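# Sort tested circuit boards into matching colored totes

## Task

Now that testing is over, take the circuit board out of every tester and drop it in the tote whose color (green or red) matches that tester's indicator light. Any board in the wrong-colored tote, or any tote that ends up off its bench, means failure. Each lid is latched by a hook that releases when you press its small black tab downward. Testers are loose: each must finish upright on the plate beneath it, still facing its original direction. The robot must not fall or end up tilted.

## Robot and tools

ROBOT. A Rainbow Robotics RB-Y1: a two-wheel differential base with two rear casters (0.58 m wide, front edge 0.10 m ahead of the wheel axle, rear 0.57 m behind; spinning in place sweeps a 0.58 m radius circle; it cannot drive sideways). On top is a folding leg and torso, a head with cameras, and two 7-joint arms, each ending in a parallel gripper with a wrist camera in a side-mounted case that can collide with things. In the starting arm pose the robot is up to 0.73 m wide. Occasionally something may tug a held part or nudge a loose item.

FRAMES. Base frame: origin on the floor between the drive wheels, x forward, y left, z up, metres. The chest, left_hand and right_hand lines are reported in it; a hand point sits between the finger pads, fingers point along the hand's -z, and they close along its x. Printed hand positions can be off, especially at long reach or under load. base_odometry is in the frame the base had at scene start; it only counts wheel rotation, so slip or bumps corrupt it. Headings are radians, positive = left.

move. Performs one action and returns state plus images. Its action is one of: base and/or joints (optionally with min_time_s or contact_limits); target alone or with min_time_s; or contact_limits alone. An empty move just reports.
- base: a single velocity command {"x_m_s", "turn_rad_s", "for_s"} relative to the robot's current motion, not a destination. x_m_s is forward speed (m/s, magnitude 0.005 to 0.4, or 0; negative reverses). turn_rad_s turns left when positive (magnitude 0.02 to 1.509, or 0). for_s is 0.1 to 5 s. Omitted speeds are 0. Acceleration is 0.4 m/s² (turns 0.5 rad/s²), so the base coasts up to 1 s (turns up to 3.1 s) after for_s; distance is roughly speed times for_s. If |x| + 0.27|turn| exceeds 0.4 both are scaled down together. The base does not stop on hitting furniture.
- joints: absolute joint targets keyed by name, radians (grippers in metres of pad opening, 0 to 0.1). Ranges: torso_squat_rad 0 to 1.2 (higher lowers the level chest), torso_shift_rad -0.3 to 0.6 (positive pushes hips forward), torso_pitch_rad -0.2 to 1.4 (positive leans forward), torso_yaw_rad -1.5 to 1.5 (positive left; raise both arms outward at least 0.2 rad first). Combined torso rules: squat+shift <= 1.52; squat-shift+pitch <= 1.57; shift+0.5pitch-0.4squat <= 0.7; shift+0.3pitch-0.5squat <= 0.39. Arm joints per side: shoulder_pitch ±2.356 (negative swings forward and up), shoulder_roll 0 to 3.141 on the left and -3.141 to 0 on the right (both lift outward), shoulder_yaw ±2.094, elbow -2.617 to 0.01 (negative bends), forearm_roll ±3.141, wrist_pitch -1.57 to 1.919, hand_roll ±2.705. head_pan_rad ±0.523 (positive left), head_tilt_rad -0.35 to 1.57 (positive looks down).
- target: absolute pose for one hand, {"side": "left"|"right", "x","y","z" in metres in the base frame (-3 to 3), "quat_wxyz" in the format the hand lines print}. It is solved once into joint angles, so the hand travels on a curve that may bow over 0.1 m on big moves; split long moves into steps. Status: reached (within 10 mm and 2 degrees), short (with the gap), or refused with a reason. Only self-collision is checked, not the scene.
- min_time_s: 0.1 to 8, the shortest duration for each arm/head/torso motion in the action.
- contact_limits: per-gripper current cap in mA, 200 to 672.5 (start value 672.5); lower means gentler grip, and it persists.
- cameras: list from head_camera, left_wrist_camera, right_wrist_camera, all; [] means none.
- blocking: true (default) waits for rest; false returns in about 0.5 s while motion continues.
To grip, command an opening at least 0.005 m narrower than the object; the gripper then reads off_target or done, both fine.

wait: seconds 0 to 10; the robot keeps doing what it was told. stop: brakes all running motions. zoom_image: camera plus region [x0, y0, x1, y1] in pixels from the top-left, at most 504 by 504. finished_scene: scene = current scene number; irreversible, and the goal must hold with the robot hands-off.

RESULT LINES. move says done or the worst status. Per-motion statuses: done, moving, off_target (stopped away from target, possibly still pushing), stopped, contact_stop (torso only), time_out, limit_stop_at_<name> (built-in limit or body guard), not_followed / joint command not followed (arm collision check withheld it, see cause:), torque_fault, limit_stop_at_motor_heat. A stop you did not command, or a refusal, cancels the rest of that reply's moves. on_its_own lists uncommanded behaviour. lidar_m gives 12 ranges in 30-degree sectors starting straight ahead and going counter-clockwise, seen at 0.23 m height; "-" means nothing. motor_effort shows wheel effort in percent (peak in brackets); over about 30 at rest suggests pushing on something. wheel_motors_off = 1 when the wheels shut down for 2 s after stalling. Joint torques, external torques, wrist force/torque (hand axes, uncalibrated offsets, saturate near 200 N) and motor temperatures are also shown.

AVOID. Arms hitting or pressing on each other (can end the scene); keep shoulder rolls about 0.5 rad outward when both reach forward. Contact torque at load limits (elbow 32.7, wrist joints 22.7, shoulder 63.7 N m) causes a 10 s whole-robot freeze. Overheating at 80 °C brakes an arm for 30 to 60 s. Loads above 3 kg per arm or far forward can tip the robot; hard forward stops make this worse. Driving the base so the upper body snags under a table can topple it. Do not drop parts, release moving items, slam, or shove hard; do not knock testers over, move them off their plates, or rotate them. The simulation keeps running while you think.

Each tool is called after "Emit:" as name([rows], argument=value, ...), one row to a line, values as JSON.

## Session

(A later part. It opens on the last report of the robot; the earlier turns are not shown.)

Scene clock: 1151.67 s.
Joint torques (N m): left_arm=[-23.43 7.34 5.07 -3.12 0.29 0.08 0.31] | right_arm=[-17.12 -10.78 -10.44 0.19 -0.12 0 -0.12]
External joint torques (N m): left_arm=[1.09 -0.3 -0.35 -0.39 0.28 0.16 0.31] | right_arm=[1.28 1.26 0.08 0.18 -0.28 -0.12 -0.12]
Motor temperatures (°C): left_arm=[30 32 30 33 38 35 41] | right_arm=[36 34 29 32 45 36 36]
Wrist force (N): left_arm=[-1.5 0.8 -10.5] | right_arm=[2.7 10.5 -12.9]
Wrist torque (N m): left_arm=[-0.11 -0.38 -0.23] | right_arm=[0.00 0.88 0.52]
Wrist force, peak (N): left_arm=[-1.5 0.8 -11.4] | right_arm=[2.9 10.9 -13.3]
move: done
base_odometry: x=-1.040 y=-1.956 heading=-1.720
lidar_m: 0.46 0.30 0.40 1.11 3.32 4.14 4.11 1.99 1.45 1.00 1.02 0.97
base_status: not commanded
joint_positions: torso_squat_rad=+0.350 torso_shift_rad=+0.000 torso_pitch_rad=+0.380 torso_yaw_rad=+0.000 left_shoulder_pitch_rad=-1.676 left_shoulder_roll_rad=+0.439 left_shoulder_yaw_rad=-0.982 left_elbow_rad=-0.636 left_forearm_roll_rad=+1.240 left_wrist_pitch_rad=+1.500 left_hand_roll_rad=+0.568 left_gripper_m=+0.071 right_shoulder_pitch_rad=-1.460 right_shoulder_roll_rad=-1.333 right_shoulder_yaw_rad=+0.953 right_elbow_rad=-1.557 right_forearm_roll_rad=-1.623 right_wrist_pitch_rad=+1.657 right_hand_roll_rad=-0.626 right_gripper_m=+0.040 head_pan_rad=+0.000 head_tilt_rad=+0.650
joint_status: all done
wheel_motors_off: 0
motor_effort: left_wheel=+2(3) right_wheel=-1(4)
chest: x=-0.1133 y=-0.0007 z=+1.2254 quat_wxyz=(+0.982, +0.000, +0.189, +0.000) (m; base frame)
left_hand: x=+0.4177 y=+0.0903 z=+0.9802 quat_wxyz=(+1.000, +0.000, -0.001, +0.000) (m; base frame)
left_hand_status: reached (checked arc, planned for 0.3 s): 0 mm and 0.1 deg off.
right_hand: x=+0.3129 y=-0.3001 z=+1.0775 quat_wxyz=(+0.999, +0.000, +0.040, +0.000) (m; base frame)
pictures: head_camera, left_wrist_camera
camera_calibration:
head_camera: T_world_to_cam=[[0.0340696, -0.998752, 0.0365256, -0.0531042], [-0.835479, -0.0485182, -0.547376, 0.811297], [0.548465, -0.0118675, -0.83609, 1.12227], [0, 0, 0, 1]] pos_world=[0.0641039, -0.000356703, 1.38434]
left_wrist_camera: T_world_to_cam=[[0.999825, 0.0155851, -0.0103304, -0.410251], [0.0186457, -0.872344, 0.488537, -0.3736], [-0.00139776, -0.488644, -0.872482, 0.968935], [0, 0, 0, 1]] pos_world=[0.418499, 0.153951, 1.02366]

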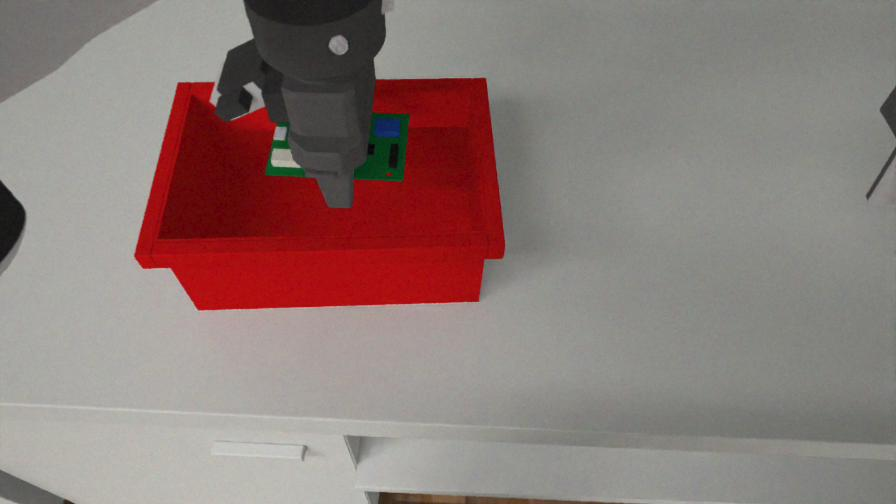

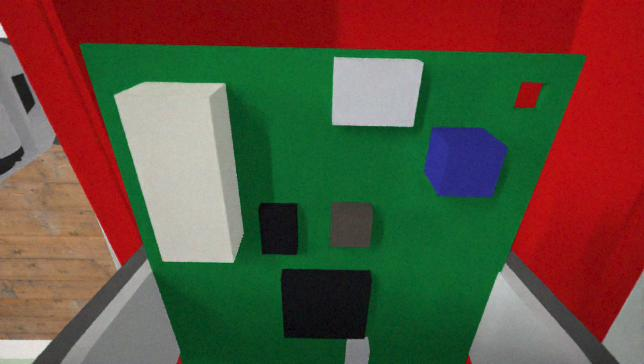

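Emit:
move(target={"side":"left","x":0.41,"y":0.088,"z":0.91,"quat_wxyz":[1,0,0,0]}, cameras=["head_camera"])

Emit:
move(target={"side":"left","x":0.41,"y":0.088,"z":0.872,"quat_wxyz":[1,0,0,0]}, cameras=[])

Emit:
move(target={"side":"left","x":0.41,"y":0.088,"z":0.865,"quat_wxyz":[1,0,0,0]}, cameras=[])

Emit:
move(target={"side":"left","x":0.41,"y":0.088,"z":0.860,"quat_wxyz":[1,0,0,0]}, cameras=["head_camera"])

Scene clock: 1175.10 s.
Joint torques (N m): left_arm=[-23.2 6.47 3.11 -2.14 0.15 -0.11 0.03] | right_arm=[-17.27 -10.82 -10.75 0.3 -0.04 -0.02 -0.11]
External joint torques (N m): left_arm=[0.81 -0.44 -0.75 0.58 0.14 -0.02 0.03] | right_arm=[1.13 1.22 -0.23 0.28 -0.2 -0.13 -0.1]
Motor temperatures (°C): left_arm=[31 32 30 33 38 35 41] | right_arm=[36 34 29 32 45 36 36]
Wrist force (N): left_arm=[-1.4 1.0 -10.3] | right_arm=[2.8 10.9 -12.9]
Wrist torque (N m): left_arm=[-0.13 -0.38 -0.20] | right_arm=[-0.06 0.89 0.55]
Wrist force, peak (N): left_arm=[-1.7 1.5 -11.8] | right_arm=[2.8 10.9 -13.3]
move: done
base_odometry: x=-1.040 y=-1.956 heading=-1.720
lidar_m: 0.47 0.29 0.40 1.11 3.33 4.14 4.11 1.97 1.45 1.01 1.02 0.97
base_status: not commanded
joint_positions: torso_squat_rad=+0.350 torso_shift_rad=+0.000 torso_pitch_rad=+0.380 torso_yaw_rad=+0.000 left_shoulder_pitch_rad=-1.601 left_shoulder_roll_rad=+0.322 left_shoulder_yaw_rad=-1.007 left_elbow_rad=-0.451 left_forearm_roll_rad=+1.209 left_wrist_pitch_rad=+1.335 left_hand_roll_rad=+0.490 left_gripper_m=+0.071 right_shoulder_pitch_rad=-1.460 right_shoulder_roll_rad=-1.333 right_shoulder_yaw_rad=+0.953 right_elbow_rad=-1.557 right_forearm_roll_rad=-1.623 right_wrist_pitch_rad=+1.657 right_hand_roll_rad=-0.626 right_gripper_m=+0.040 head_pan_rad=+0.000 head_tilt_rad=+0.650
joint_status: all done
wheel_motors_off: 0
motor_effort: left_wheel=+2(3) right_wheel=-2(4)
chest: x=-0.1133 y=-0.0007 z=+1.2254 quat_wxyz=(+0.982, +0.000, +0.189, +0.000) (m; base frame)
left_hand: x=+0.4093 y=+0.0882 z=+0.9101 quat_wxyz=(+1.000, -0.001, -0.004, +0.000) (m; base frame)
left_hand_status: reached (checked arc, planned for 0.5 s): 1 mm and 0.5 deg off.
right_hand: x=+0.3129 y=-0.3001 z=+1.0775 quat_wxyz=(+0.999, +0.000, +0.040, +0.000) (m; base frame)
pictures: head_camera
camera_calibration:
head_camera: T_world_to_cam=[[0.0340549, -0.998752, 0.0365331, -0.0531144], [-0.835464, -0.0485103, -0.547399, 0.811319], [0.548488, -0.0118805, -0.836074, 1.12226], [0, 0, 0, 1]] pos_world=[0.0640872, -0.000357752, 1.38435]

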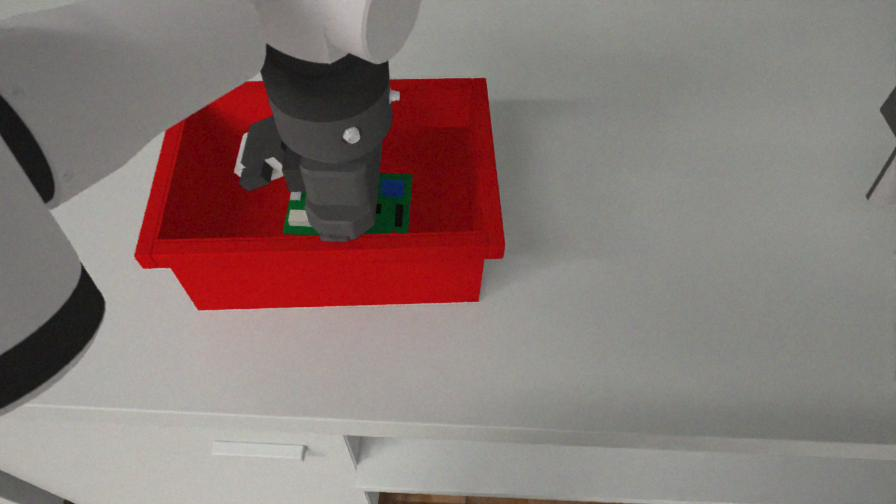

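Scene clock: 1185.40 s.
Joint torques (N m): left_arm=[15.31 -3.14 -5.18 3.4 -1.95 -6.05 0.31] | right_arm=[-17.16 -11.39 -10.24 0.02 0 0.05 -0.12]
External joint torques (N m): left_arm=[39.4 -10.02 -8.37 6.07 -1.95 -5.87 0.31] | right_arm=[1.26 0.6 0.28 0 -0.16 -0.05 -0.11]
External joint torques when the fault began: left_arm=[65.19 -20.07 -13.49 12.35 -6.51 -16.9 0.13]
Motor temperatures (°C): left_arm=[30 32 30 33 38 35 41] | right_arm=[36 34 29 32 45 36 36]
Wrist force (N): left_arm=[-2.8 0.9 88.0] | right_arm=[2.7 10.7 -12.8]
Wrist torque (N m): left_arm=[0.25 5.64 -0.10] | right_arm=[-0.05 0.86 0.53]
Wrist force, peak (N): left_arm=[-33.4 7.9 182.3] | right_arm=[3.7 10.9 -13.7]
move: torque_fault
TORQUE FAULT: left_shoulder_pitch_rad reached its load limit. The robot stopped for 10 seconds, dropped its targets and accepts commands again. The stop added 9.0 s to the call.
base_odometry: x=-1.040 y=-1.956 heading=-1.720
lidar_m: 0.47 0.31 0.40 1.11 3.32 4.14 4.11 1.98 1.44 1.01 1.03 0.97
base_status: not commanded
joint_positions: torso_squat_rad=+0.350 torso_shift_rad=-0.001 torso_pitch_rad=+0.376 torso_yaw_rad=+0.000 left_shoulder_pitch_rad=-1.609 left_shoulder_roll_rad=+0.283 left_shoulder_yaw_rad=-1.002 left_elbow_rad=-0.365 left_forearm_roll_rad=+1.202 left_wrist_pitch_rad=+1.266 left_hand_roll_rad=+0.447 left_gripper_m=+0.071 right_shoulder_pitch_rad=-1.460 right_shoulder_roll_rad=-1.333 right_shoulder_yaw_rad=+0.953 right_elbow_rad=-1.557 right_forearm_roll_rad=-1.623 right_wrist_pitch_rad=+1.657 right_hand_roll_rad=-0.626 right_gripper_m=+0.040 head_pan_rad=+0.000 head_tilt_rad=+0.650
joint_status: left_shoulder_pitch_rad torque_fault (moved -0.008 of +0.026); left_shoulder_roll_rad torque_fault (moved -0.039 of -0.094); left_elbow_rad torque_fault (moved +0.086 of +0.184); left_wrist_pitch_rad torque_fault (moved -0.068 of -0.148); left_hand_roll_rad torque_fault (moved -0.043 of -0.088); the others done
wheel_motors_off: 0
on_its_own: left_shoulder_pitch_rad is held at -1.599, not at your -1.576, since a torque_fault; left_shoulder_roll_rad is held at +0.280, not at your +0.228, since a torque_fault; left_elbow_rad is held at -0.364, not at your -0.267, since a torque_fault; left_wrist_pitch_rad is held at +1.265, not at your +1.186, since a torque_fault; left_hand_roll_rad is held at +0.447, not at your +0.402, since a torque_fault
motor_effort: left_wheel=+1(15) right_wheel=+4(33)
chest: x=-0.1152 y=-0.0009 z=+1.2258 quat_wxyz=(+0.982, +0.001, +0.187, +0.000) (m; base frame)
left_hand: x=+0.4173 y=+0.0857 z=+0.9049 quat_wxyz=(+1.000, -0.006, -0.026, -0.001) (m; base frame)
left_hand_status: short (checked arc, as near as the solve gets, planned for 0.5 s): torque_fault, 34 mm and 3.0 deg off.
right_hand: x=+0.3116 y=-0.3001 z=+1.0793 quat_wxyz=(+0.999, +0.000, +0.038, +0.000) (m; base frame)
pictures: none
No camera images: "cameras" was empty.

not run: a stop that you did not command came earlier in this reply.

not run: a stop that you did not command came earlier in this reply.

Emit:
move(target={"side":"left","x":0.413,"y":0.088,"z":0.935,"quat_wxyz":[1,0,0,0]}, cameras=["head_camera","left_wrist_camera"])

Scene clock: 1190.17 s.
Joint torques (N m): left_arm=[-22.2 6.8 3.36 -2.44 0.17 -0.34 0.16] | right_arm=[-17.06 -11.53 -10.19 0.04 -0.04 0 0]
External joint torques (N m): left_arm=[2.2 -0.41 -0.01 0.24 0.15 -0.27 0.16] | right_arm=[1.34 0.51 0.33 0.02 -0.2 -0.11 0.01]
Motor temperatures (°C): left_arm=[30 32 30 33 38 35 41] | right_arm=[36 34 29 32 45 36 36]
Wrist force (N): left_arm=[-3.7 0.2 -10.3] | right_arm=[2.8 10.4 -13.2]
Wrist torque (N m): left_arm=[-0.04 -0.63 -0.21] | right_arm=[0.00 0.88 0.52]
Wrist force, peak (N): left_arm=[-2.9 0.7 88.4] | right_arm=[2.8 10.7 -13.4]
move: done
base_odometry: x=-1.040 y=-1.956 heading=-1.720
lidar_m: 0.45 0.30 0.40 1.11 3.34 4.14 4.12 1.98 1.45 1.00 1.01 0.97
base_status: not commanded
joint_positions: torso_squat_rad=+0.350 torso_shift_rad=+0.000 torso_pitch_rad=+0.380 torso_yaw_rad=+0.000 left_shoulder_pitch_rad=-1.660 left_shoulder_roll_rad=+0.307 left_shoulder_yaw_rad=-0.990 left_elbow_rad=-0.383 left_forearm_roll_rad=+1.225 left_wrist_pitch_rad=+1.383 left_hand_roll_rad=+0.449 left_gripper_m=+0.071 right_shoulder_pitch_rad=-1.460 right_shoulder_roll_rad=-1.333 right_shoulder_yaw_rad=+0.953 right_elbow_rad=-1.557 right_forearm_roll_rad=-1.623 right_wrist_pitch_rad=+1.657 right_hand_roll_rad=-0.626 right_gripper_m=+0.040 head_pan_rad=+0.000 head_tilt_rad=+0.650
joint_status: all done
wheel_motors_off: 0
motor_effort: left_wheel=-3(9) right_wheel=+2(7)
chest: x=-0.1133 y=-0.0007 z=+1.2254 quat_wxyz=(+0.982, +0.000, +0.189, +0.000) (m; base frame)
left_hand: x=+0.4141 y=+0.0880 z=+0.9328 quat_wxyz=(+1.000, +0.000, +0.004, +0.000) (m; base frame)
left_hand_status: reached (checked arc, planned for 0.3 s): 2 mm and 0.4 deg off.
right_hand: x=+0.3129 y=-0.3000 z=+1.0775 quat_wxyz=(+0.999, +0.000, +0.040, +0.000) (m; base frame)
pictures: head_camera, left_wrist_camera
camera_calibration:
head_camera: T_world_to_cam=[[0.0340837, -0.998752, 0.036511, -0.0530885], [-0.835454, -0.0485226, -0.547414, 0.811334], [0.548502, -0.0118453, -0.836065, 1.12226], [0, 0, 0, 1]] pos_world=[0.0640785, -0.000360662, 1.38436]
left_wrist_camera: T_world_to_cam=[[0.999692, 0.0151545, -0.019649, -0.398289], [0.0228141, -0.872778, 0.487584, -0.353193], [-0.00976008, -0.487882, -0.872855, 0.930198], [0, 0, 0, 1]] pos_world=[0.415303, 0.151604, 0.976313]

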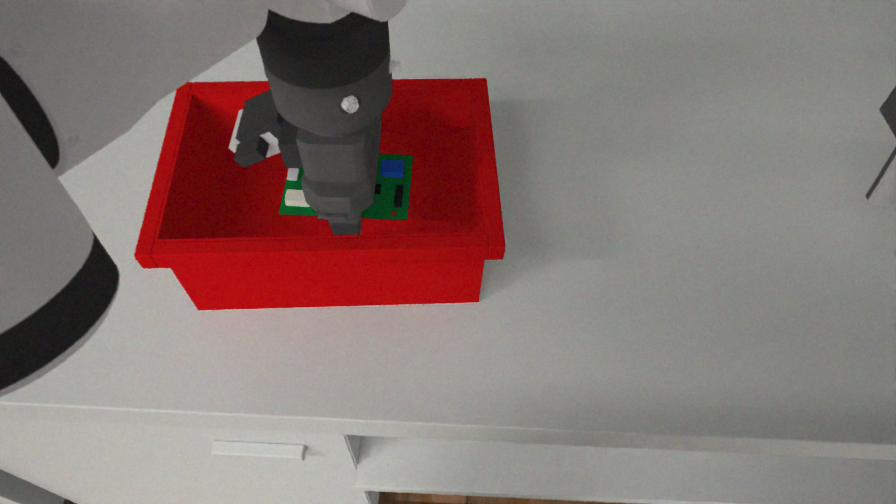

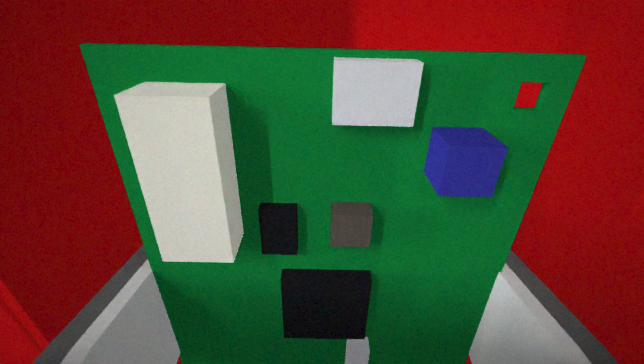

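Emit:
move(target={"side":"left","x":0.438,"y":0.09,"z":0.935,"quat_wxyz":[1,0,0,0]}, cameras=[])

Emit:
move(target={"side":"left","x":0.438,"y":0.09,"z":0.91,"quat_wxyz":[1,0,0,0]}, cameras=["head_camera","left_wrist_camera"], min_time_s=1)

Scene clock: 1205.43 s.
Joint torques (N m): left_arm=[-23.54 6.08 3.32 -2.1 0.17 -0.16 0.17] | right_arm=[-16.94 -11.47 -9.79 0.19 -0.05 0.2 -0.08]
External joint torques (N m): left_arm=[1.13 -1.32 0.85 0.54 0.17 0.08 0.18] | right_arm=[1.46 0.57 0.72 0.17 -0.21 0.08 -0.07]
Motor temperatures (°C): left_arm=[31 32 30 33 38 35 41] | right_arm=[36 34 29 32 45 36 36]
Wrist force (N): left_arm=[-4.5 0.3 -10.1] | right_arm=[2.8 10.6 -12.7]
Wrist torque (N m): left_arm=[-0.06 -0.72 -0.20] | right_arm=[0.00 0.89 0.52]
Wrist force, peak (N): left_arm=[-4.8 0.6 -10.2] | right_arm=[2.7 11.0 -13.3]
move: short
base_odometry: x=-1.040 y=-1.956 heading=-1.720
lidar_m: 0.45 0.30 0.41 1.10 3.33 4.13 4.10 1.99 1.45 1.01 1.02 0.98
base_status: not commanded
joint_positions: torso_squat_rad=+0.350 torso_shift_rad=+0.000 torso_pitch_rad=+0.380 torso_yaw_rad=+0.000 left_shoulder_pitch_rad=-1.690 left_shoulder_roll_rad=+0.275 left_shoulder_yaw_rad=-0.980 left_elbow_rad=-0.267 left_forearm_roll_rad=+1.219 left_wrist_pitch_rad=+1.281 left_hand_roll_rad=+0.380 left_gripper_m=+0.071 right_shoulder_pitch_rad=-1.460 right_shoulder_roll_rad=-1.333 right_shoulder_yaw_rad=+0.953 right_elbow_rad=-1.557 right_forearm_roll_rad=-1.623 right_wrist_pitch_rad=+1.657 right_hand_roll_rad=-0.626 right_gripper_m=+0.040 head_pan_rad=+0.000 head_tilt_rad=+0.650
joint_status: all done
wheel_motors_off: 0
motor_effort: left_wheel=-3(5) right_wheel=+1(3)
chest: x=-0.1133 y=-0.0007 z=+1.2254 quat_wxyz=(+0.982, +0.000, +0.189, +0.000) (m; base frame)
left_hand: x=+0.4374 y=+0.0903 z=+0.9352 quat_wxyz=(+0.999, -0.010, -0.039, +0.000) (m; base frame)
left_hand_status: short (checked arc, as near as the solve gets, planned for 0.4 s): 1 mm and 4.6 deg off. The place is met; only the turn is off.
right_hand: x=+0.3129 y=-0.3000 z=+1.0775 quat_wxyz=(+0.999, +0.000, +0.040, +0.000) (m; base frame)
pictures: none
No camera images: "cameras" was empty.

Scene clock: 1206.77 s.
Joint torques (N m): left_arm=[-22.14 5.39 1.02 -1.94 0.03 -0.51 0.41] | right_arm=[-17.01 -11.5 -10.1 0.08 -0.07 0.06 -0.11]
External joint torques (N m): left_arm=[2.24 -1.71 -1.42 0.69 0.04 -0.21 0.42] | right_arm=[1.39 0.54 0.41 0.06 -0.23 -0.05 -0.1]
Motor temperatures (°C): left_arm=[31 32 29 33 38 35 41] | right_arm=[36 34 29 32 45 36 36]
Wrist force (N): left_arm=[-4.6 0.2 -10.0] | right_arm=[3.0 10.6 -13.0]
Wrist torque (N m): left_arm=[-0.04 -0.70 -0.21] | right_arm=[-0.03 0.91 0.54]
Wrist force, peak (N): left_arm=[-4.9 0.3 -10.1] | right_arm=[2.7 10.8 -13.2]
move: short
base_odometry: x=-1.040 y=-1.956 heading=-1.720
lidar_m: 0.47 0.31 0.40 1.12 3.32 4.14 4.11 1.98 1.45 1.01 1.02 0.97
base_status: not commanded
joint_positions: torso_squat_rad=+0.350 torso_shift_rad=+0.000 torso_pitch_rad=+0.380 torso_yaw_rad=+0.000 left_shoulder_pitch_rad=-1.642 left_shoulder_roll_rad=+0.262 left_shoulder_yaw_rad=-0.988 left_elbow_rad=-0.267 left_forearm_roll_rad=+1.206 left_wrist_pitch_rad=+1.200 left_hand_roll_rad=+0.384 left_gripper_m=+0.071 right_shoulder_pitch_rad=-1.460 right_shoulder_roll_rad=-1.333 right_shoulder_yaw_rad=+0.953 right_elbow_rad=-1.557 right_forearm_roll_rad=-1.623 right_wrist_pitch_rad=+1.657 right_hand_roll_rad=-0.626 right_gripper_m=+0.040 head_pan_rad=+0.000 head_tilt_rad=+0.650
joint_status: all done
wheel_motors_off: 0
motor_effort: left_wheel=-3(5) right_wheel=+2(4)
chest: x=-0.1133 y=-0.0007 z=+1.2254 quat_wxyz=(+0.982, +0.000, +0.189, +0.000) (m; base frame)
left_hand: x=+0.4375 y=+0.0902 z=+0.9104 quat_wxyz=(+0.998, -0.014, -0.055, +0.000) (m; base frame)
left_hand_status: short (checked arc, as near as the solve gets, planned for 1.0 s): 1 mm and 6.4 deg off. The place is met; only the turn is off.
right_hand: x=+0.3129 y=-0.3000 z=+1.0775 quat_wxyz=(+0.999, +0.000, +0.040, +0.000) (m; base frame)
pictures: head_camera, left_wrist_camera
camera_calibration:
head_camera: T_world_to_cam=[[0.0340666, -0.998752, 0.0365289, -0.0531072], [-0.835452, -0.0485181, -0.547417, 0.811333], [0.548506, -0.0118695, -0.836062, 1.12226], [0, 0, 0, 1]] pos_world=[0.0640713, -0.000355861, 1.38436]
left_wrist_camera: T_world_to_cam=[[0.99523, 0.0167925, 0.0961032, -0.525761], [-0.0348746, -0.858749, 0.511208, -0.338416], [0.0911129, -0.512121, -0.854067, 0.852956], [0, 0, 0, 1]] pos_world=[0.433736, 0.155031, 0.95201]

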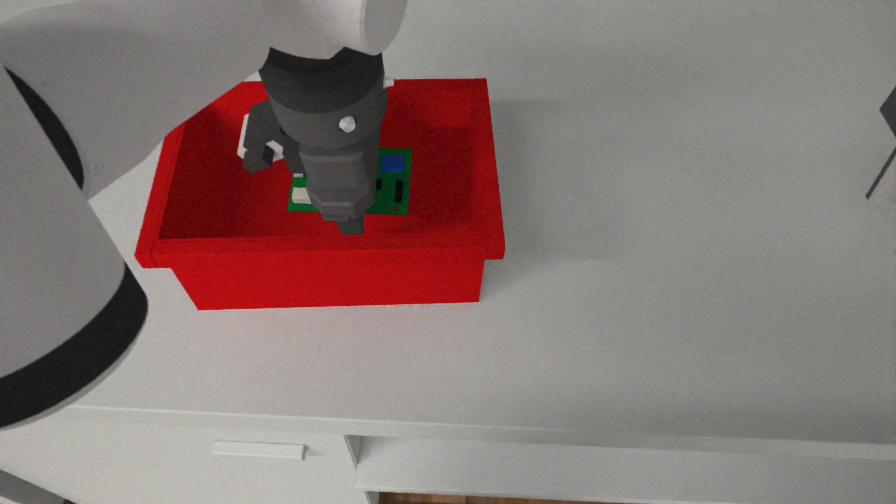

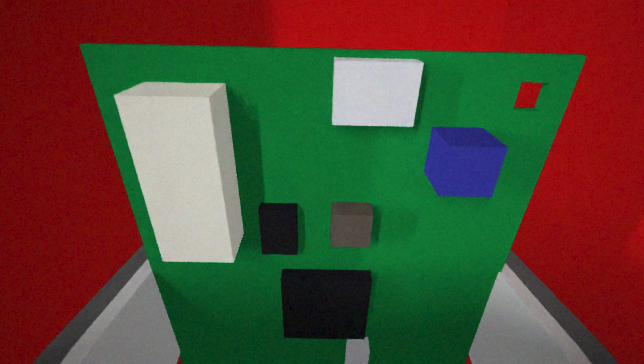

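Emit:
move(target={"side":"left","x":0.43,"y":0.09,"z":0.97,"quat_wxyz":[1,0,0,0]}, cameras=[])

Emit:
move(joints={"torso_pitch_rad":0.48}, cameras=[])

Emit:
move(target={"side":"left","x":0.438,"y":0.09,"z":0.89,"quat_wxyz":[1,0,0,0]}, cameras=["head_camera"], min_time_s=1.5)

Scene clock: 1214.37 s.
Joint torques (N m): left_arm=[-22.99 8.05 3.09 -2.14 0.25 -0.28 0.33] | right_arm=[-16.94 -11.58 -10.51 0.02 -0.11 0.1 -0.1]
External joint torques (N m): left_arm=[1.94 0.34 0.6 0.49 0.24 -0.16 0.33] | right_arm=[1.46 0.46 0.01 0 -0.26 -0.01 -0.1]
Motor temperatures (°C): left_arm=[31 31 29 33 38 35 41] | right_arm=[36 34 29 32 45 36 36]
Wrist force (N): left_arm=[-4.2 0.2 -10.2] | right_arm=[2.7 10.5 -12.9]
Wrist torque (N m): left_arm=[-0.03 -0.70 -0.22] | right_arm=[0.00 0.88 0.53]
Wrist force, peak (N): left_arm=[-5.3 0.5 -11.1] | right_arm=[2.7 10.4 -13.5]
move: done
base_odometry: x=-1.040 y=-1.956 heading=-1.720
lidar_m: 0.46 0.30 0.41 1.11 3.34 4.14 4.11 1.98 1.45 1.01 1.02 0.96
base_status: not commanded
joint_positions: torso_squat_rad=+0.350 torso_shift_rad=+0.000 torso_pitch_rad=+0.380 torso_yaw_rad=+0.000 left_shoulder_pitch_rad=-1.756 left_shoulder_roll_rad=+0.290 left_shoulder_yaw_rad=-0.969 left_elbow_rad=-0.267 left_forearm_roll_rad=+1.239 left_wrist_pitch_rad=+1.413 left_hand_roll_rad=+0.380 left_gripper_m=+0.071 right_shoulder_pitch_rad=-1.460 right_shoulder_roll_rad=-1.333 right_shoulder_yaw_rad=+0.953 right_elbow_rad=-1.557 right_forearm_roll_rad=-1.623 right_wrist_pitch_rad=+1.657 right_hand_roll_rad=-0.626 right_gripper_m=+0.040 head_pan_rad=+0.000 head_tilt_rad=+0.650
joint_status: all done
wheel_motors_off: 0
motor_effort: left_wheel=-3(4) right_wheel=+1(4)
chest: x=-0.1133 y=-0.0007 z=+1.2254 quat_wxyz=(+0.982, +0.000, +0.189, +0.000) (m; base frame)
left_hand: x=+0.4299 y=+0.0899 z=+0.9700 quat_wxyz=(+1.000, -0.002, -0.007, +0.000) (m; base frame)
left_hand_status: reached (checked arc, planned for 0.4 s): 0 mm and 0.8 deg off.
right_hand: x=+0.3129 y=-0.3000 z=+1.0775 quat_wxyz=(+0.999, +0.000, +0.040, +0.000) (m; base frame)
pictures: none
No camera images: "cameras" was empty.

Scene clock: 1215.47 s.
Joint torques (N m): left_arm=[-22.9 7.36 3.37 -2.27 0.31 -0.05 0.33] | right_arm=[-16.58 -12.4 -9.96 -0.3 -0.12 0.19 -0.03]
External joint torques (N m): left_arm=[1.41 0.44 0.94 0.46 0.23 -0.12 0.32] | right_arm=[1.23 0.42 0.38 0.08 -0.16 -0.09 -0.02]
Motor temperatures (°C): left_arm=[31 31 29 33 38 35 41] | right_arm=[36 34 29 32 45 36 36]
Wrist force (N): left_arm=[-3.6 0.1 -10.2] | right_arm=[3.1 10.4 -12.7]
Wrist torque (N m): left_arm=[-0.02 -0.67 -0.24] | right_arm=[-0.03 0.90 0.55]
Wrist force, peak (N): left_arm=[-3.4 0.0 -10.7] | right_arm=[3.7 10.6 -13.4]
move: done
base_odometry: x=-1.040 y=-1.956 heading=-1.720
lidar_m: 0.47 0.30 0.41 1.11 3.33 4.15 4.11 1.97 1.45 1.01 1.02 0.97
base_status: not commanded
joint_positions: torso_squat_rad=+0.350 torso_shift_rad=+0.000 torso_pitch_rad=+0.480 torso_yaw_rad=+0.000 left_shoulder_pitch_rad=-1.756 left_shoulder_roll_rad=+0.290 left_shoulder_yaw_rad=-0.969 left_elbow_rad=-0.267 left_forearm_roll_rad=+1.239 left_wrist_pitch_rad=+1.413 left_hand_roll_rad=+0.380 left_gripper_m=+0.071 right_shoulder_pitch_rad=-1.460 right_shoulder_roll_rad=-1.333 right_shoulder_yaw_rad=+0.953 right_elbow_rad=-1.557 right_forearm_roll_rad=-1.623 right_wrist_pitch_rad=+1.657 right_hand_roll_rad=-0.626 right_gripper_m=+0.040 head_pan_rad=+0.000 head_tilt_rad=+0.650
joint_status: all done
wheel_motors_off: 0
motor_effort: left_wheel=-4(5) right_wheel=+3(4)
chest: x=-0.0851 y=-0.0007 z=+1.2125 quat_wxyz=(+0.971, +0.000, +0.238, +0.000) (m; base frame)
left_hand: x=+0.4298 y=+0.0900 z=+0.9040 quat_wxyz=(+0.999, -0.002, +0.043, +0.000) (m; base frame)
right_hand: x=+0.3242 y=-0.2999 z=+1.0227 quat_wxyz=(+0.996, +0.000, +0.090, +0.000) (m; base frame)
pictures: none
No camera images: "cameras" was empty.

Scene clock: 1217.30 s.
Joint torques (N m): left_arm=[-21.89 7.65 2.57 -3.2 0.02 -0.34 0.37] | right_arm=[-16.31 -12.24 -10.12 -0.29 -0.27 0.29 -0.21]
External joint torques (N m): left_arm=[2.11 0.87 -1.51 -0.35 -0.01 -0.28 0.37] | right_arm=[1.5 0.58 0.22 0.08 -0.31 0.01 -0.2]
Motor temperatures (°C): left_arm=[31 32 29 33 38 35 41] | right_arm=[36 34 29 32 45 36 36]
Wrist force (N): left_arm=[-3.8 0.0 -10.0] | right_arm=[3.5 10.6 -12.9]
Wrist torque (N m): left_arm=[-0.02 -0.66 -0.18] | right_arm=[-0.05 0.93 0.53]
Wrist force, peak (N): left_arm=[-3.9 0.0 -10.6] | right_arm=[3.6 10.8 -13.0]
move: done
base_odometry: x=-1.040 y=-1.956 heading=-1.720
lidar_m: 0.45 0.30 0.41 1.11 3.33 4.14 4.11 1.97 1.45 1.01 1.01 0.96
base_status: not commanded
joint_positions: torso_squat_rad=+0.350 torso_shift_rad=+0.000 torso_pitch_rad=+0.480 torso_yaw_rad=+0.000 left_shoulder_pitch_rad=-1.676 left_shoulder_roll_rad=+0.366 left_shoulder_yaw_rad=-0.999 left_elbow_rad=-0.485 left_forearm_roll_rad=+1.196 left_wrist_pitch_rad=+1.356 left_hand_roll_rad=+0.504 left_gripper_m=+0.071 right_shoulder_pitch_rad=-1.460 right_shoulder_roll_rad=-1.333 right_shoulder_yaw_rad=+0.953 right_elbow_rad=-1.557 right_forearm_roll_rad=-1.623 right_wrist_pitch_rad=+1.657 right_hand_roll_rad=-0.626 right_gripper_m=+0.040 head_pan_rad=+0.000 head_tilt_rad=+0.650
joint_status: all done
wheel_motors_off: 0
motor_effort: left_wheel=-2(4) right_wheel=+2(4)
chest: x=-0.0851 y=-0.0007 z=+1.2125 quat_wxyz=(+0.971, +0.000, +0.238, +0.000) (m; base frame)
left_hand: x=+0.4378 y=+0.0898 z=+0.8900 quat_wxyz=(+1.000, +0.001, +0.006, +0.000) (m; base frame)
left_hand_status: reached (checked arc, planned for 1.5 s): 0 mm and 0.7 deg off.
right_hand: x=+0.3242 y=-0.2999 z=+1.0227 quat_wxyz=(+0.996, +0.000, +0.090, +0.000) (m; base frame)
pictures: head_camera
camera_calibration:
head_camera: T_world_to_cam=[[0.0376255, -0.998749, 0.0329288, -0.0489201], [-0.88599, -0.0485818, -0.461152, 0.718915], [0.462175, -0.0118236, -0.88671, 1.15008], [0, 0, 0, 1]] pos_world=[0.107256, -0.000334799, 1.35292]

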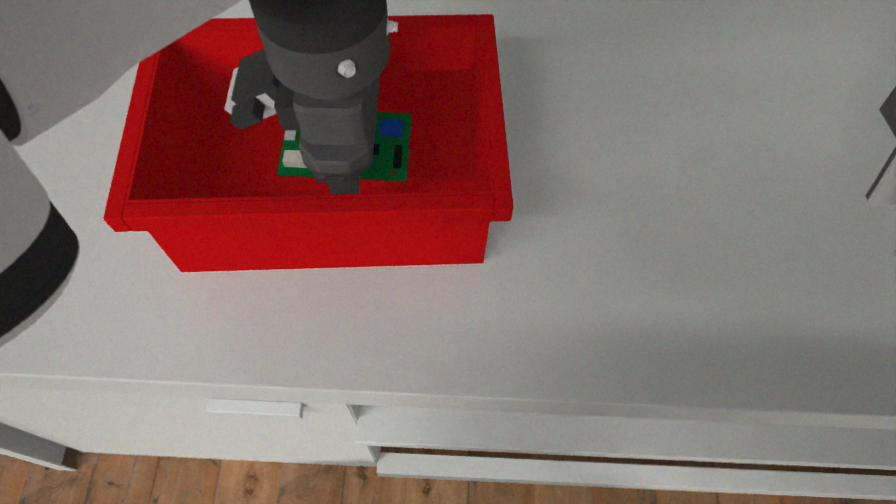

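Emit:
move(target={"side":"left","x":0.444,"y":0.09,"z":0.875,"quat_wxyz":[1,0,0,0]}, cameras=[], min_time_s=1)

Emit:
move(target={"side":"left","x":0.444,"y":0.09,"z":0.867,"quat_wxyz":[1,0,0,0]}, cameras=[], min_time_s=1)

Emit:
move(target={"side":"left","x":0.444,"y":0.09,"z":0.861,"quat_wxyz":[1,0,0,0]}, cameras=["head_camera"], min_time_s=1)

Scene clock: 1224.90 s.
Joint torques (N m): left_arm=[-23.38 5.14 3.91 -1.57 0.12 -0.4 -0.15] | right_arm=[-16.28 -12.16 -10.12 -0.19 -0.23 0.28 -0.11]
External joint torques (N m): left_arm=[0.64 -1.49 1.16 1.13 0.11 -0.29 -0.14] | right_arm=[1.54 0.66 0.22 0.19 -0.26 0 -0.1]
Motor temperatures (°C): left_arm=[31 32 29 33 38 35 41] | right_arm=[36 34 29 32 45 36 36]
Wrist force (N): left_arm=[-3.8 0.0 -10.1] | right_arm=[3.1 10.5 -12.9]
Wrist torque (N m): left_arm=[-0.03 -0.65 -0.22] | right_arm=[-0.03 0.90 0.53]
Wrist force, peak (N): left_arm=[-3.9 0.2 -10.5] | right_arm=[3.4 10.9 -13.0]
move: done
base_odometry: x=-1.040 y=-1.956 heading=-1.720
lidar_m: 0.46 0.30 0.40 1.11 3.32 4.14 4.11 1.97 1.45 1.01 1.02 0.97
base_status: not commanded
joint_positions: torso_squat_rad=+0.350 torso_shift_rad=+0.000 torso_pitch_rad=+0.480 torso_yaw_rad=+0.000 left_shoulder_pitch_rad=-1.692 left_shoulder_roll_rad=+0.293 left_shoulder_yaw_rad=-0.993 left_elbow_rad=-0.316 left_forearm_roll_rad=+1.196 left_wrist_pitch_rad=+1.274 left_hand_roll_rad=+0.420 left_gripper_m=+0.071 right_shoulder_pitch_rad=-1.460 right_shoulder_roll_rad=-1.333 right_shoulder_yaw_rad=+0.953 right_elbow_rad=-1.557 right_forearm_roll_rad=-1.623 right_wrist_pitch_rad=+1.657 right_hand_roll_rad=-0.626 right_gripper_m=+0.040 head_pan_rad=+0.000 head_tilt_rad=+0.650
joint_status: all done
wheel_motors_off: 0
motor_effort: left_wheel=-2(4) right_wheel=+1(4)
chest: x=-0.0851 y=-0.0007 z=+1.2125 quat_wxyz=(+0.971, +0.000, +0.238, +0.000) (m; base frame)
left_hand: x=+0.4432 y=+0.0905 z=+0.8751 quat_wxyz=(+1.000, -0.001, -0.007, +0.000) (m; base frame)
left_hand_status: reached (checked arc, planned for 1.0 s): 1 mm and 0.8 deg off.
right_hand: x=+0.3242 y=-0.2999 z=+1.0227 quat_wxyz=(+0.996, +0.000, +0.090, +0.000) (m; base frame)
pictures: none
No camera images: "cameras" was empty.

Scene clock: 1226.23 s.
Joint torques (N m): left_arm=[-21.8 5.02 3.83 -1.5 0.18 -0.35 -0.21] | right_arm=[-16.34 -12.09 -10.06 -0.22 -0.27 0.24 -0.02]
External joint torques (N m): left_arm=[2.14 -1.5 1.47 1.15 0.17 -0.22 -0.21] | right_arm=[1.47 0.73 0.28 0.15 -0.31 -0.04 -0.01]
Motor temperatures (°C): left_arm=[31 32 29 33 38 35 41] | right_arm=[36 34 29 32 45 36 36]
Wrist force (N): left_arm=[-4.4 0.1 -10.1] | right_arm=[3.3 10.6 -12.7]
Wrist torque (N m): left_arm=[-0.02 -0.73 -0.21] | right_arm=[-0.05 0.92 0.53]
Wrist force, peak (N): left_arm=[-4.1 0.1 -10.3] | right_arm=[3.4 10.9 -12.9]
move: done
base_odometry: x=-1.040 y=-1.956 heading=-1.720
lidar_m: 0.46 0.30 0.41 1.11 3.34 4.14 4.11 1.98 1.45 1.00 1.01 0.97
base_status: not commanded
joint_positions: torso_squat_rad=+0.350 torso_shift_rad=+0.000 torso_pitch_rad=+0.480 torso_yaw_rad=+0.000 left_shoulder_pitch_rad=-1.690 left_shoulder_roll_rad=+0.270 left_shoulder_yaw_rad=-0.992 left_elbow_rad=-0.267 left_forearm_roll_rad=+1.196 left_wrist_pitch_rad=+1.237 left_hand_roll_rad=+0.396 left_gripper_m=+0.071 right_shoulder_pitch_rad=-1.460 right_shoulder_roll_rad=-1.333 right_shoulder_yaw_rad=+0.953 right_elbow_rad=-1.557 right_forearm_roll_rad=-1.623 right_wrist_pitch_rad=+1.657 right_hand_roll_rad=-0.626 right_gripper_m=+0.040 head_pan_rad=+0.000 head_tilt_rad=+0.650
joint_status: all done
wheel_motors_off: 0
motor_effort: left_wheel=-2(4) right_wheel=+1(4)
chest: x=-0.0851 y=-0.0007 z=+1.2125 quat_wxyz=(+0.971, +0.000, +0.238, +0.000) (m; base frame)
left_hand: x=+0.4437 y=+0.0903 z=+0.8674 quat_wxyz=(+1.000, -0.003, -0.013, +0.000) (m; base frame)
left_hand_status: reached (checked arc, as near as the solve gets, planned for 1.0 s): 1 mm and 1.5 deg off.
right_hand: x=+0.3242 y=-0.2999 z=+1.0227 quat_wxyz=(+0.996, +0.000, +0.090, +0.000) (m; base frame)
pictures: none
No camera images: "cameras" was empty.

Scene clock: 1227.57 s.
Joint torques (N m): left_arm=[-21.54 4.36 0.93 -1.51 0.02 -0.57 0.37] | right_arm=[-16.41 -12.18 -10.07 -0.34 -0.27 0.29 -0.11]
External joint torques (N m): left_arm=[2.31 -2.09 -1.43 1.14 0.02 -0.41 0.37] | right_arm=[1.4 0.65 0.26 0.03 -0.31 0.01 -0.1]
Motor temperatures (°C): left_arm=[31 31 29 33 38 35 41] | right_arm=[36 34 29 32 45 36 36]
Wrist force (N): left_arm=[-4.4 -0.1 -10.0] | right_arm=[3.5 10.5 -12.9]
Wrist torque (N m): left_arm=[0.00 -0.71 -0.21] | right_arm=[-0.05 0.93 0.53]
Wrist force, peak (N): left_arm=[-4.3 -0.2 -10.3] | right_arm=[3.4 10.6 -13.1]
move: short
base_odometry: x=-1.040 y=-1.956 heading=-1.720
lidar_m: 0.46 0.30 0.40 1.12 3.33 4.14 4.10 1.98 1.45 1.01 1.02 0.97
base_status: not commanded
joint_positions: torso_squat_rad=+0.350 torso_shift_rad=+0.000 torso_pitch_rad=+0.480 torso_yaw_rad=+0.000 left_shoulder_pitch_rad=-1.678 left_shoulder_roll_rad=+0.267 left_shoulder_yaw_rad=-0.993 left_elbow_rad=-0.267 left_forearm_roll_rad=+1.193 left_wrist_pitch_rad=+1.216 left_hand_roll_rad=+0.397 left_gripper_m=+0.071 right_shoulder_pitch_rad=-1.460 right_shoulder_roll_rad=-1.333 right_shoulder_yaw_rad=+0.953 right_elbow_rad=-1.557 right_forearm_roll_rad=-1.623 right_wrist_pitch_rad=+1.657 right_hand_roll_rad=-0.626 right_gripper_m=+0.040 head_pan_rad=+0.000 head_tilt_rad=+0.650
joint_status: all done
wheel_motors_off: 0
motor_effort: left_wheel=-2(5) right_wheel=+2(4)
chest: x=-0.0851 y=-0.0007 z=+1.2125 quat_wxyz=(+0.971, +0.000, +0.238, +0.000) (m; base frame)
left_hand: x=+0.4436 y=+0.0902 z=+0.8615 quat_wxyz=(+1.000, -0.005, -0.018, +0.000) (m; base frame)
left_hand_status: short (checked arc, as near as the solve gets, planned for 1.0 s): 1 mm and 2.1 deg off. The place is met; only the turn is off.
right_hand: x=+0.3242 y=-0.2999 z=+1.0227 quat_wxyz=(+0.996, +0.000, +0.090, +0.000) (m; base frame)
pictures: head_camera
camera_calibration:
head_camera: T_world_to_cam=[[0.0376255, -0.998749, 0.0329281, -0.0489197], [-0.88599, -0.0485815, -0.461153, 0.718916], [0.462175, -0.0118229, -0.88671, 1.15008], [0, 0, 0, 1]] pos_world=[0.107255, -0.00033532, 1.35292]

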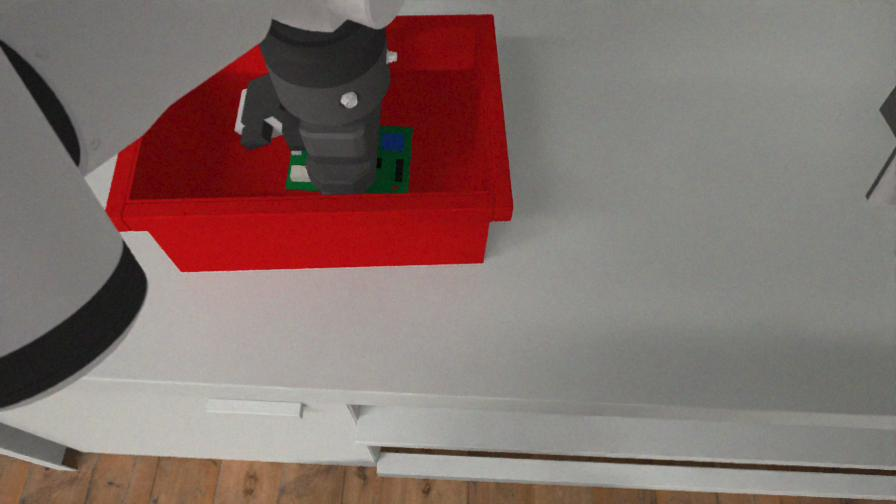

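Emit:
move(joints={"torso_pitch_rad":0.488}, cameras=[], min_time_s=1)

Emit:
move(joints={"torso_pitch_rad":0.495}, cameras=[], min_time_s=1)

Scene clock: 1236.80 s.
Joint torques (N m): left_arm=[-21.37 4.52 0.9 -1.4 0.02 -0.43 0.47] | right_arm=[-16.37 -12.34 -10.19 -0.25 -0.17 0.25 -0.1]
External joint torques (N m): left_arm=[2.4 -1.86 -1.44 1.26 0 -0.29 0.47] | right_arm=[1.39 0.54 0.13 0.15 -0.19 -0.04 -0.09]
Motor temperatures (°C): left_arm=[31 31 29 33 38 35 41] | right_arm=[36 34 29 32 45 36 36]
Wrist force (N): left_arm=[-4.6 0.0 -10.0] | right_arm=[3.4 10.6 -12.9]
Wrist torque (N m): left_arm=[-0.01 -0.75 -0.21] | right_arm=[-0.06 0.93 0.52]
Wrist force, peak (N): left_arm=[-4.4 0.1 -10.4] | right_arm=[3.5 10.9 -13.1]
move: done
base_odometry: x=-1.040 y=-1.956 heading=-1.720
lidar_m: 0.46 0.31 0.40 1.11 3.33 4.13 4.11 1.98 1.45 1.00 1.01 0.97
base_status: not commanded
joint_positions: torso_squat_rad=+0.350 torso_shift_rad=+0.000 torso_pitch_rad=+0.488 torso_yaw_rad=+0.000 left_shoulder_pitch_rad=-1.678 left_shoulder_roll_rad=+0.267 left_shoulder_yaw_rad=-0.993 left_elbow_rad=-0.267 left_forearm_roll_rad=+1.193 left_wrist_pitch_rad=+1.216 left_hand_roll_rad=+0.397 left_gripper_m=+0.071 right_shoulder_pitch_rad=-1.460 right_shoulder_roll_rad=-1.333 right_shoulder_yaw_rad=+0.953 right_elbow_rad=-1.557 right_forearm_roll_rad=-1.623 right_wrist_pitch_rad=+1.657 right_hand_roll_rad=-0.626 right_gripper_m=+0.040 head_pan_rad=+0.000 head_tilt_rad=+0.650
joint_status: all done
wheel_motors_off: 0
motor_effort: left_wheel=-2(4) right_wheel=+3(4)
chest: x=-0.0830 y=-0.0007 z=+1.2114 quat_wxyz=(+0.970, +0.000, +0.241, +0.000) (m; base frame)
left_hand: x=+0.4430 y=+0.0902 z=+0.8562 quat_wxyz=(+1.000, -0.005, -0.014, +0.000) (m; base frame)
right_hand: x=+0.3248 y=-0.2999 z=+1.0184 quat_wxyz=(+0.996, +0.000, +0.094, +0.000) (m; base frame)
pictures: none
No camera images: "cameras" was empty.

Scene clock: 1238.07 s.
Joint torques (N m): left_arm=[-13.15 3.67 0.91 -1.47 0.18 -2.53 0.47] | right_arm=[-16.31 -12.32 -9.73 -0.26 -0.19 0.19 -0.11]
External joint torques (N m): left_arm=[10.6 -2.68 -1.43 1.19 0.16 -2.39 0.47] | right_arm=[1.41 0.6 0.57 0.16 -0.21 -0.11 -0.1]
Motor temperatures (°C): left_arm=[31 31 29 33 38 35 41] | right_arm=[36 34 29 32 45 36 36]
Wrist force (N): left_arm=[-9.2 3.7 21.4] | right_arm=[3.4 10.6 -13.1]
Wrist torque (N m): left_arm=[0.22 0.69 -0.37] | right_arm=[-0.04 0.91 0.53]
Wrist force, peak (N): left_arm=[-9.2 3.8 22.1] | right_arm=[3.6 10.8 -13.1]
move: done
base_odometry: x=-1.040 y=-1.956 heading=-1.720
lidar_m: 0.46 0.31 0.40 1.11 3.34 4.14 4.11 1.97 1.46 1.00 1.01 0.97
base_status: not commanded
joint_positions: torso_squat_rad=+0.350 torso_shift_rad=+0.000 torso_pitch_rad=+0.494 torso_yaw_rad=+0.000 left_shoulder_pitch_rad=-1.680 left_shoulder_roll_rad=+0.267 left_shoulder_yaw_rad=-0.993 left_elbow_rad=-0.267 left_forearm_roll_rad=+1.193 left_wrist_pitch_rad=+1.216 left_hand_roll_rad=+0.397 left_gripper_m=+0.071 right_shoulder_pitch_rad=-1.460 right_shoulder_roll_rad=-1.333 right_shoulder_yaw_rad=+0.953 right_elbow_rad=-1.557 right_forearm_roll_rad=-1.623 right_wrist_pitch_rad=+1.657 right_hand_roll_rad=-0.626 right_gripper_m=+0.040 head_pan_rad=+0.000 head_tilt_rad=+0.650
joint_status: all done
wheel_motors_off: 0
motor_effort: left_wheel=-3(4) right_wheel=+2(3)
chest: x=-0.0817 y=-0.0007 z=+1.2105 quat_wxyz=(+0.970, +0.000, +0.244, +0.000) (m; base frame)
left_hand: x=+0.4429 y=+0.0900 z=+0.8533 quat_wxyz=(+1.000, -0.005, -0.012, +0.000) (m; base frame)
right_hand: x=+0.3250 y=-0.2999 z=+1.0152 quat_wxyz=(+0.995, +0.000, +0.097, +0.000) (m; base frame)
pictures: none
No camera images: "cameras" was empty.

Contact. Release.

Emit:
move(joints={"left_gripper_m":0.088}, cameras=[])

Emit:
move(joints={"torso_pitch_rad":0.44}, cameras=[])

Emit:
move(target={"side":"left","x":0.435,"y":0.09,"z":0.96,"quat_wxyz":[1,0,0,0]}, cameras=["head_camera"])

Emit:
move(target={"side":"left","x":0.42,"y":0.09,"z":1.09,"quat_wxyz":[1,0,0,0]}, cameras=["head_camera"])

Scene clock: 1244.73 s.
Joint torques (N m): left_arm=[-10.34 2.59 1.12 -1.32 0.55 0.11 0.36] | right_arm=[-16.65 -12.46 -9.92 -0.33 -0.14 0.29 -0.16]
External joint torques (N m): left_arm=[13.41 -3.76 -1.23 1.34 0.53 0.25 0.36] | right_arm=[1.07 0.47 0.38 0.1 -0.16 -0.01 -0.15]
Motor temperatures (°C): left_arm=[31 31 29 33 38 35 41] | right_arm=[36 34 29 32 45 36 36]
Wrist force (N): left_arm=[1.7 0.1 16.2] | right_arm=[3.8 10.8 -12.9]
Wrist torque (N m): left_arm=[0.07 0.38 -0.22] | right_arm=[-0.06 0.95 0.51]
Wrist force, peak (N): left_arm=[-9.1 3.9 21.6] | right_arm=[3.4 10.7 -13.3]
move: done
base_odometry: x=-1.040 y=-1.956 heading=-1.720
lidar_m: 0.46 0.30 0.40 1.10 3.33 4.14 4.10 1.99 1.45 1.00 1.02 0.97
base_status: not commanded
joint_positions: torso_squat_rad=+0.350 torso_shift_rad=+0.000 torso_pitch_rad=+0.494 torso_yaw_rad=+0.000 left_shoulder_pitch_rad=-1.681 left_shoulder_roll_rad=+0.267 left_shoulder_yaw_rad=-0.993 left_elbow_rad=-0.267 left_forearm_roll_rad=+1.193 left_wrist_pitch_rad=+1.216 left_hand_roll_rad=+0.397 left_gripper_m=+0.088 right_shoulder_pitch_rad=-1.460 right_shoulder_roll_rad=-1.333 right_shoulder_yaw_rad=+0.953 right_elbow_rad=-1.557 right_forearm_roll_rad=-1.623 right_wrist_pitch_rad=+1.657 right_hand_roll_rad=-0.626 right_gripper_m=+0.040 head_pan_rad=+0.000 head_tilt_rad=+0.650
joint_status: all done
wheel_motors_off: 0
motor_effort: left_wheel=-3(4) right_wheel=+2(3)
chest: x=-0.0816 y=-0.0007 z=+1.2105 quat_wxyz=(+0.970, +0.000, +0.244, +0.000) (m; base frame)
left_hand: x=+0.4435 y=+0.0899 z=+0.8536 quat_wxyz=(+1.000, -0.005, -0.012, +0.000) (m; base frame)
right_hand: x=+0.3251 y=-0.2999 z=+1.0151 quat_wxyz=(+0.995, +0.000, +0.097, +0.000) (m; base frame)
pictures: none
No camera images: "cameras" was empty.

Scene clock: 1245.70 s.
Joint torques (N m): left_arm=[-21.63 5.21 1.4 -1.69 0.24 -0.02 0.39] | right_arm=[-16.78 -12.13 -10.06 -0.17 -0.08 0.16 -0.11]
External joint torques (N m): left_arm=[2.58 -1.6 -0.99 0.93 0.26 0.21 0.4] | right_arm=[1.29 0.39 0.36 0.05 -0.17 -0.05 -0.11]
Motor temperatures (°C): left_arm=[31 31 29 33 38 35 41] | right_arm=[36 34 29 32 45 36 36]
Wrist force (N): left_arm=[-4.4 0.2 -9.4] | right_arm=[3.3 10.2 -12.8]
Wrist torque (N m): left_arm=[-0.03 -0.70 -0.21] | right_arm=[0.00 0.93 0.52]
Wrist force, peak (N): left_arm=[1.7 -0.4 14.3] | right_arm=[3.6 10.8 -13.4]
move: done
base_odometry: x=-1.040 y=-1.956 heading=-1.720
lidar_m: 0.47 0.31 0.41 1.11 3.33 4.14 4.11 1.98 1.44 1.01 1.01 0.97
base_status: not commanded
joint_positions: torso_squat_rad=+0.350 torso_shift_rad=+0.000 torso_pitch_rad=+0.440 torso_yaw_rad=+0.000 left_shoulder_pitch_rad=-1.678 left_shoulder_roll_rad=+0.267 left_shoulder_yaw_rad=-0.993 left_elbow_rad=-0.267 left_forearm_roll_rad=+1.193 left_wrist_pitch_rad=+1.216 left_hand_roll_rad=+0.397 left_gripper_m=+0.088 right_shoulder_pitch_rad=-1.460 right_shoulder_roll_rad=-1.333 right_shoulder_yaw_rad=+0.953 right_elbow_rad=-1.557 right_forearm_roll_rad=-1.623 right_wrist_pitch_rad=+1.657 right_hand_roll_rad=-0.626 right_gripper_m=+0.040 head_pan_rad=+0.000 head_tilt_rad=+0.650
joint_status: all done
wheel_motors_off: 0
motor_effort: left_wheel=-2(4) right_wheel=+3(4)
chest: x=-0.0963 y=-0.0007 z=+1.2180 quat_wxyz=(+0.976, +0.000, +0.218, +0.000) (m; base frame)
left_hand: x=+0.4462 y=+0.0902 z=+0.8885 quat_wxyz=(+0.999, -0.005, -0.038, +0.000) (m; base frame)
right_hand: x=+0.3203 y=-0.2999 z=+1.0449 quat_wxyz=(+0.998, +0.000, +0.070, +0.000) (m; base frame)
pictures: none
No camera images: "cameras" was empty.

Scene clock: 1247.03 s.
Joint torques (N m): left_arm=[-22.89 7.13 6.05 -2.91 0.33 -0.06 0.1] | right_arm=[-16.72 -12.02 -10.03 -0.07 -0.14 0.15 -0.06]
External joint torques (N m): left_arm=[1.58 -0.33 0.69 -0.02 0.31 0 0.1] | right_arm=[1.36 0.5 0.39 0.14 -0.22 -0.06 -0.05]
Motor temperatures (°C): left_arm=[31 31 29 33 38 35 41] | right_arm=[36 34 29 32 45 36 36]
Wrist force (N): left_arm=[-4.0 0.0 -9.9] | right_arm=[3.1 10.6 -12.9]
Wrist torque (N m): left_arm=[-0.03 -0.69 -0.21] | right_arm=[-0.03 0.89 0.53]
Wrist force, peak (N): left_arm=[-4.8 -0.6 -10.4] | right_arm=[3.0 10.9 -13.2]
move: done
base_odometry: x=-1.040 y=-1.956 heading=-1.720
lidar_m: 0.46 0.31 0.40 1.11 3.34 4.13 4.11 1.97 1.45 1.00 1.02 0.97
base_status: not commanded
joint_positions: torso_squat_rad=+0.350 torso_shift_rad=+0.000 torso_pitch_rad=+0.440 torso_yaw_rad=+0.000 left_shoulder_pitch_rad=-1.709 left_shoulder_roll_rad=+0.449 left_shoulder_yaw_rad=-0.972 left_elbow_rad=-0.637 left_forearm_roll_rad=+1.221 left_wrist_pitch_rad=+1.494 left_hand_roll_rad=+0.569 left_gripper_m=+0.088 right_shoulder_pitch_rad=-1.460 right_shoulder_roll_rad=-1.333 right_shoulder_yaw_rad=+0.953 right_elbow_rad=-1.557 right_forearm_roll_rad=-1.623 right_wrist_pitch_rad=+1.657 right_hand_roll_rad=-0.626 right_gripper_m=+0.040 head_pan_rad=+0.000 head_tilt_rad=+0.650
joint_status: all done
wheel_motors_off: 0
motor_effort: left_wheel=-3(4) right_wheel=+2(4)
chest: x=-0.0963 y=-0.0007 z=+1.2180 quat_wxyz=(+0.976, +0.000, +0.218, +0.000) (m; base frame)
left_hand: x=+0.4347 y=+0.0900 z=+0.9601 quat_wxyz=(+1.000, +0.001, +0.004, +0.000) (m; base frame)
left_hand_status: reached (checked arc, planned for 0.7 s): 0 mm and 0.4 deg off.
right_hand: x=+0.3203 y=-0.2999 z=+1.0449 quat_wxyz=(+0.998, +0.000, +0.070, +0.000) (m; base frame)
pictures: head_camera
camera_calibration:
head_camera: T_world_to_cam=[[0.0362544, -0.99875, 0.0344131, -0.0506219], [-0.86675, -0.0485659, -0.496373, 0.756306], [0.497424, -0.0118319, -0.867427, 1.14004], [0, 0, 0, 1]] pos_world=[0.0902807, -0.000339155, 1.36605]

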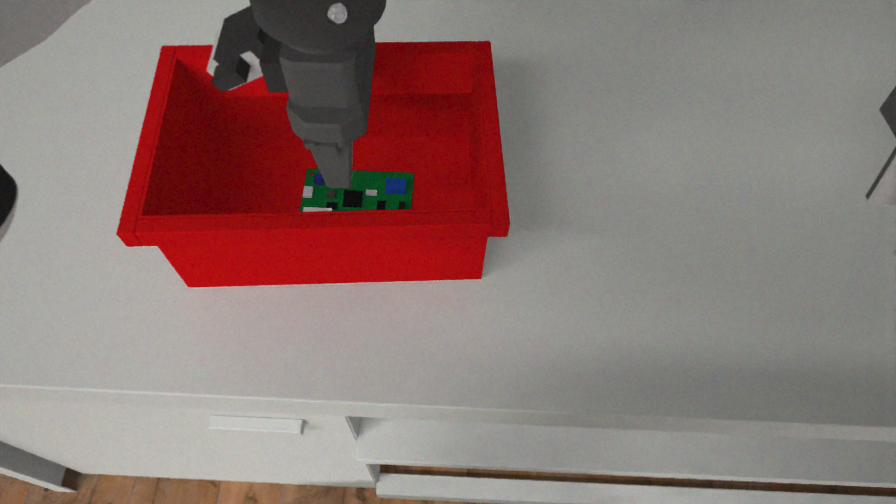

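Scene clock: 1248.20 s.
Joint torques (N m): left_arm=[-21.87 7.37 7.28 -2.32 0.24 -0.2 -0.09] | right_arm=[-16.71 -11.94 -10.04 -0.04 -0.18 0.1 -0.15]
External joint torques (N m): left_arm=[2.17 -0.47 -0.23 0.12 0.21 -0.14 -0.09] | right_arm=[1.36 0.58 0.38 0.18 -0.27 -0.11 -0.14]
Motor temperatures (°C): left_arm=[31 31 29 33 38 35 41] | right_arm=[36 34 29 32 45 36 36]
Wrist force (N): left_arm=[-4.3 -0.1 -9.8] | right_arm=[3.1 10.7 -12.7]
Wrist torque (N m): left_arm=[0.00 -0.69 -0.21] | right_arm=[-0.05 0.90 0.52]
Wrist force, peak (N): left_arm=[-4.7 -0.2 -11.9] | right_arm=[3.3 10.6 -13.4]
move: done
base_odometry: x=-1.040 y=-1.956 heading=-1.720
lidar_m: 0.46 0.30 0.40 1.11 3.33 4.14 4.10 1.97 1.44 1.00 1.02 0.97
base_status: not commanded
joint_positions: torso_squat_rad=+0.350 torso_shift_rad=+0.000 torso_pitch_rad=+0.440 torso_yaw_rad=+0.000 left_shoulder_pitch_rad=-1.844 left_shoulder_roll_rad=+0.630 left_shoulder_yaw_rad=-0.896 left_elbow_rad=-0.955 left_forearm_roll_rad=+1.313 left_wrist_pitch_rad=+1.780 left_hand_roll_rad=+0.740 left_gripper_m=+0.088 right_shoulder_pitch_rad=-1.460 right_shoulder_roll_rad=-1.333 right_shoulder_yaw_rad=+0.953 right_elbow_rad=-1.557 right_forearm_roll_rad=-1.623 right_wrist_pitch_rad=+1.657 right_hand_roll_rad=-0.626 right_gripper_m=+0.040 head_pan_rad=+0.000 head_tilt_rad=+0.650
joint_status: all done
wheel_motors_off: 0
motor_effort: left_wheel=-3(4) right_wheel=+3(4)
chest: x=-0.0963 y=-0.0007 z=+1.2180 quat_wxyz=(+0.976, +0.000, +0.218, +0.000) (m; base frame)
left_hand: x=+0.4201 y=+0.0902 z=+1.0901 quat_wxyz=(+1.000, +0.001, +0.002, +0.000) (m; base frame)
left_hand_status: reached (checked arc, planned for 0.7 s): 0 mm and 0.2 deg off.
right_hand: x=+0.3203 y=-0.2999 z=+1.0448 quat_wxyz=(+0.998, +0.000, +0.070, +0.000) (m; base frame)
pictures: head_camera
camera_calibration:
head_camera: T_world_to_cam=[[0.0362501, -0.998751, 0.0343977, -0.0506132], [-0.866757, -0.0485544, -0.496362, 0.756294], [0.497412, -0.0118212, -0.867434, 1.14004], [0, 0, 0, 1]] pos_world=[0.090286, -0.000351871, 1.36605]

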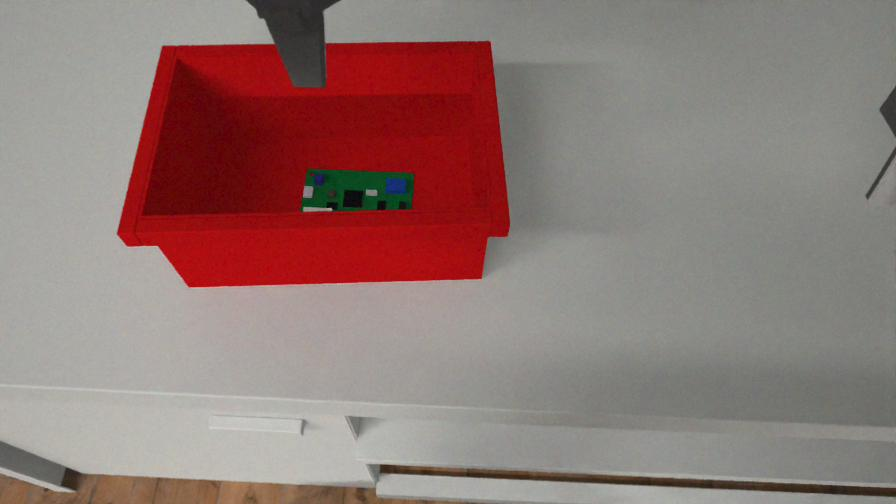

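In the tote. Finish.

Emit:
finished_scene(scene=1)

The scene is finished: the task was done.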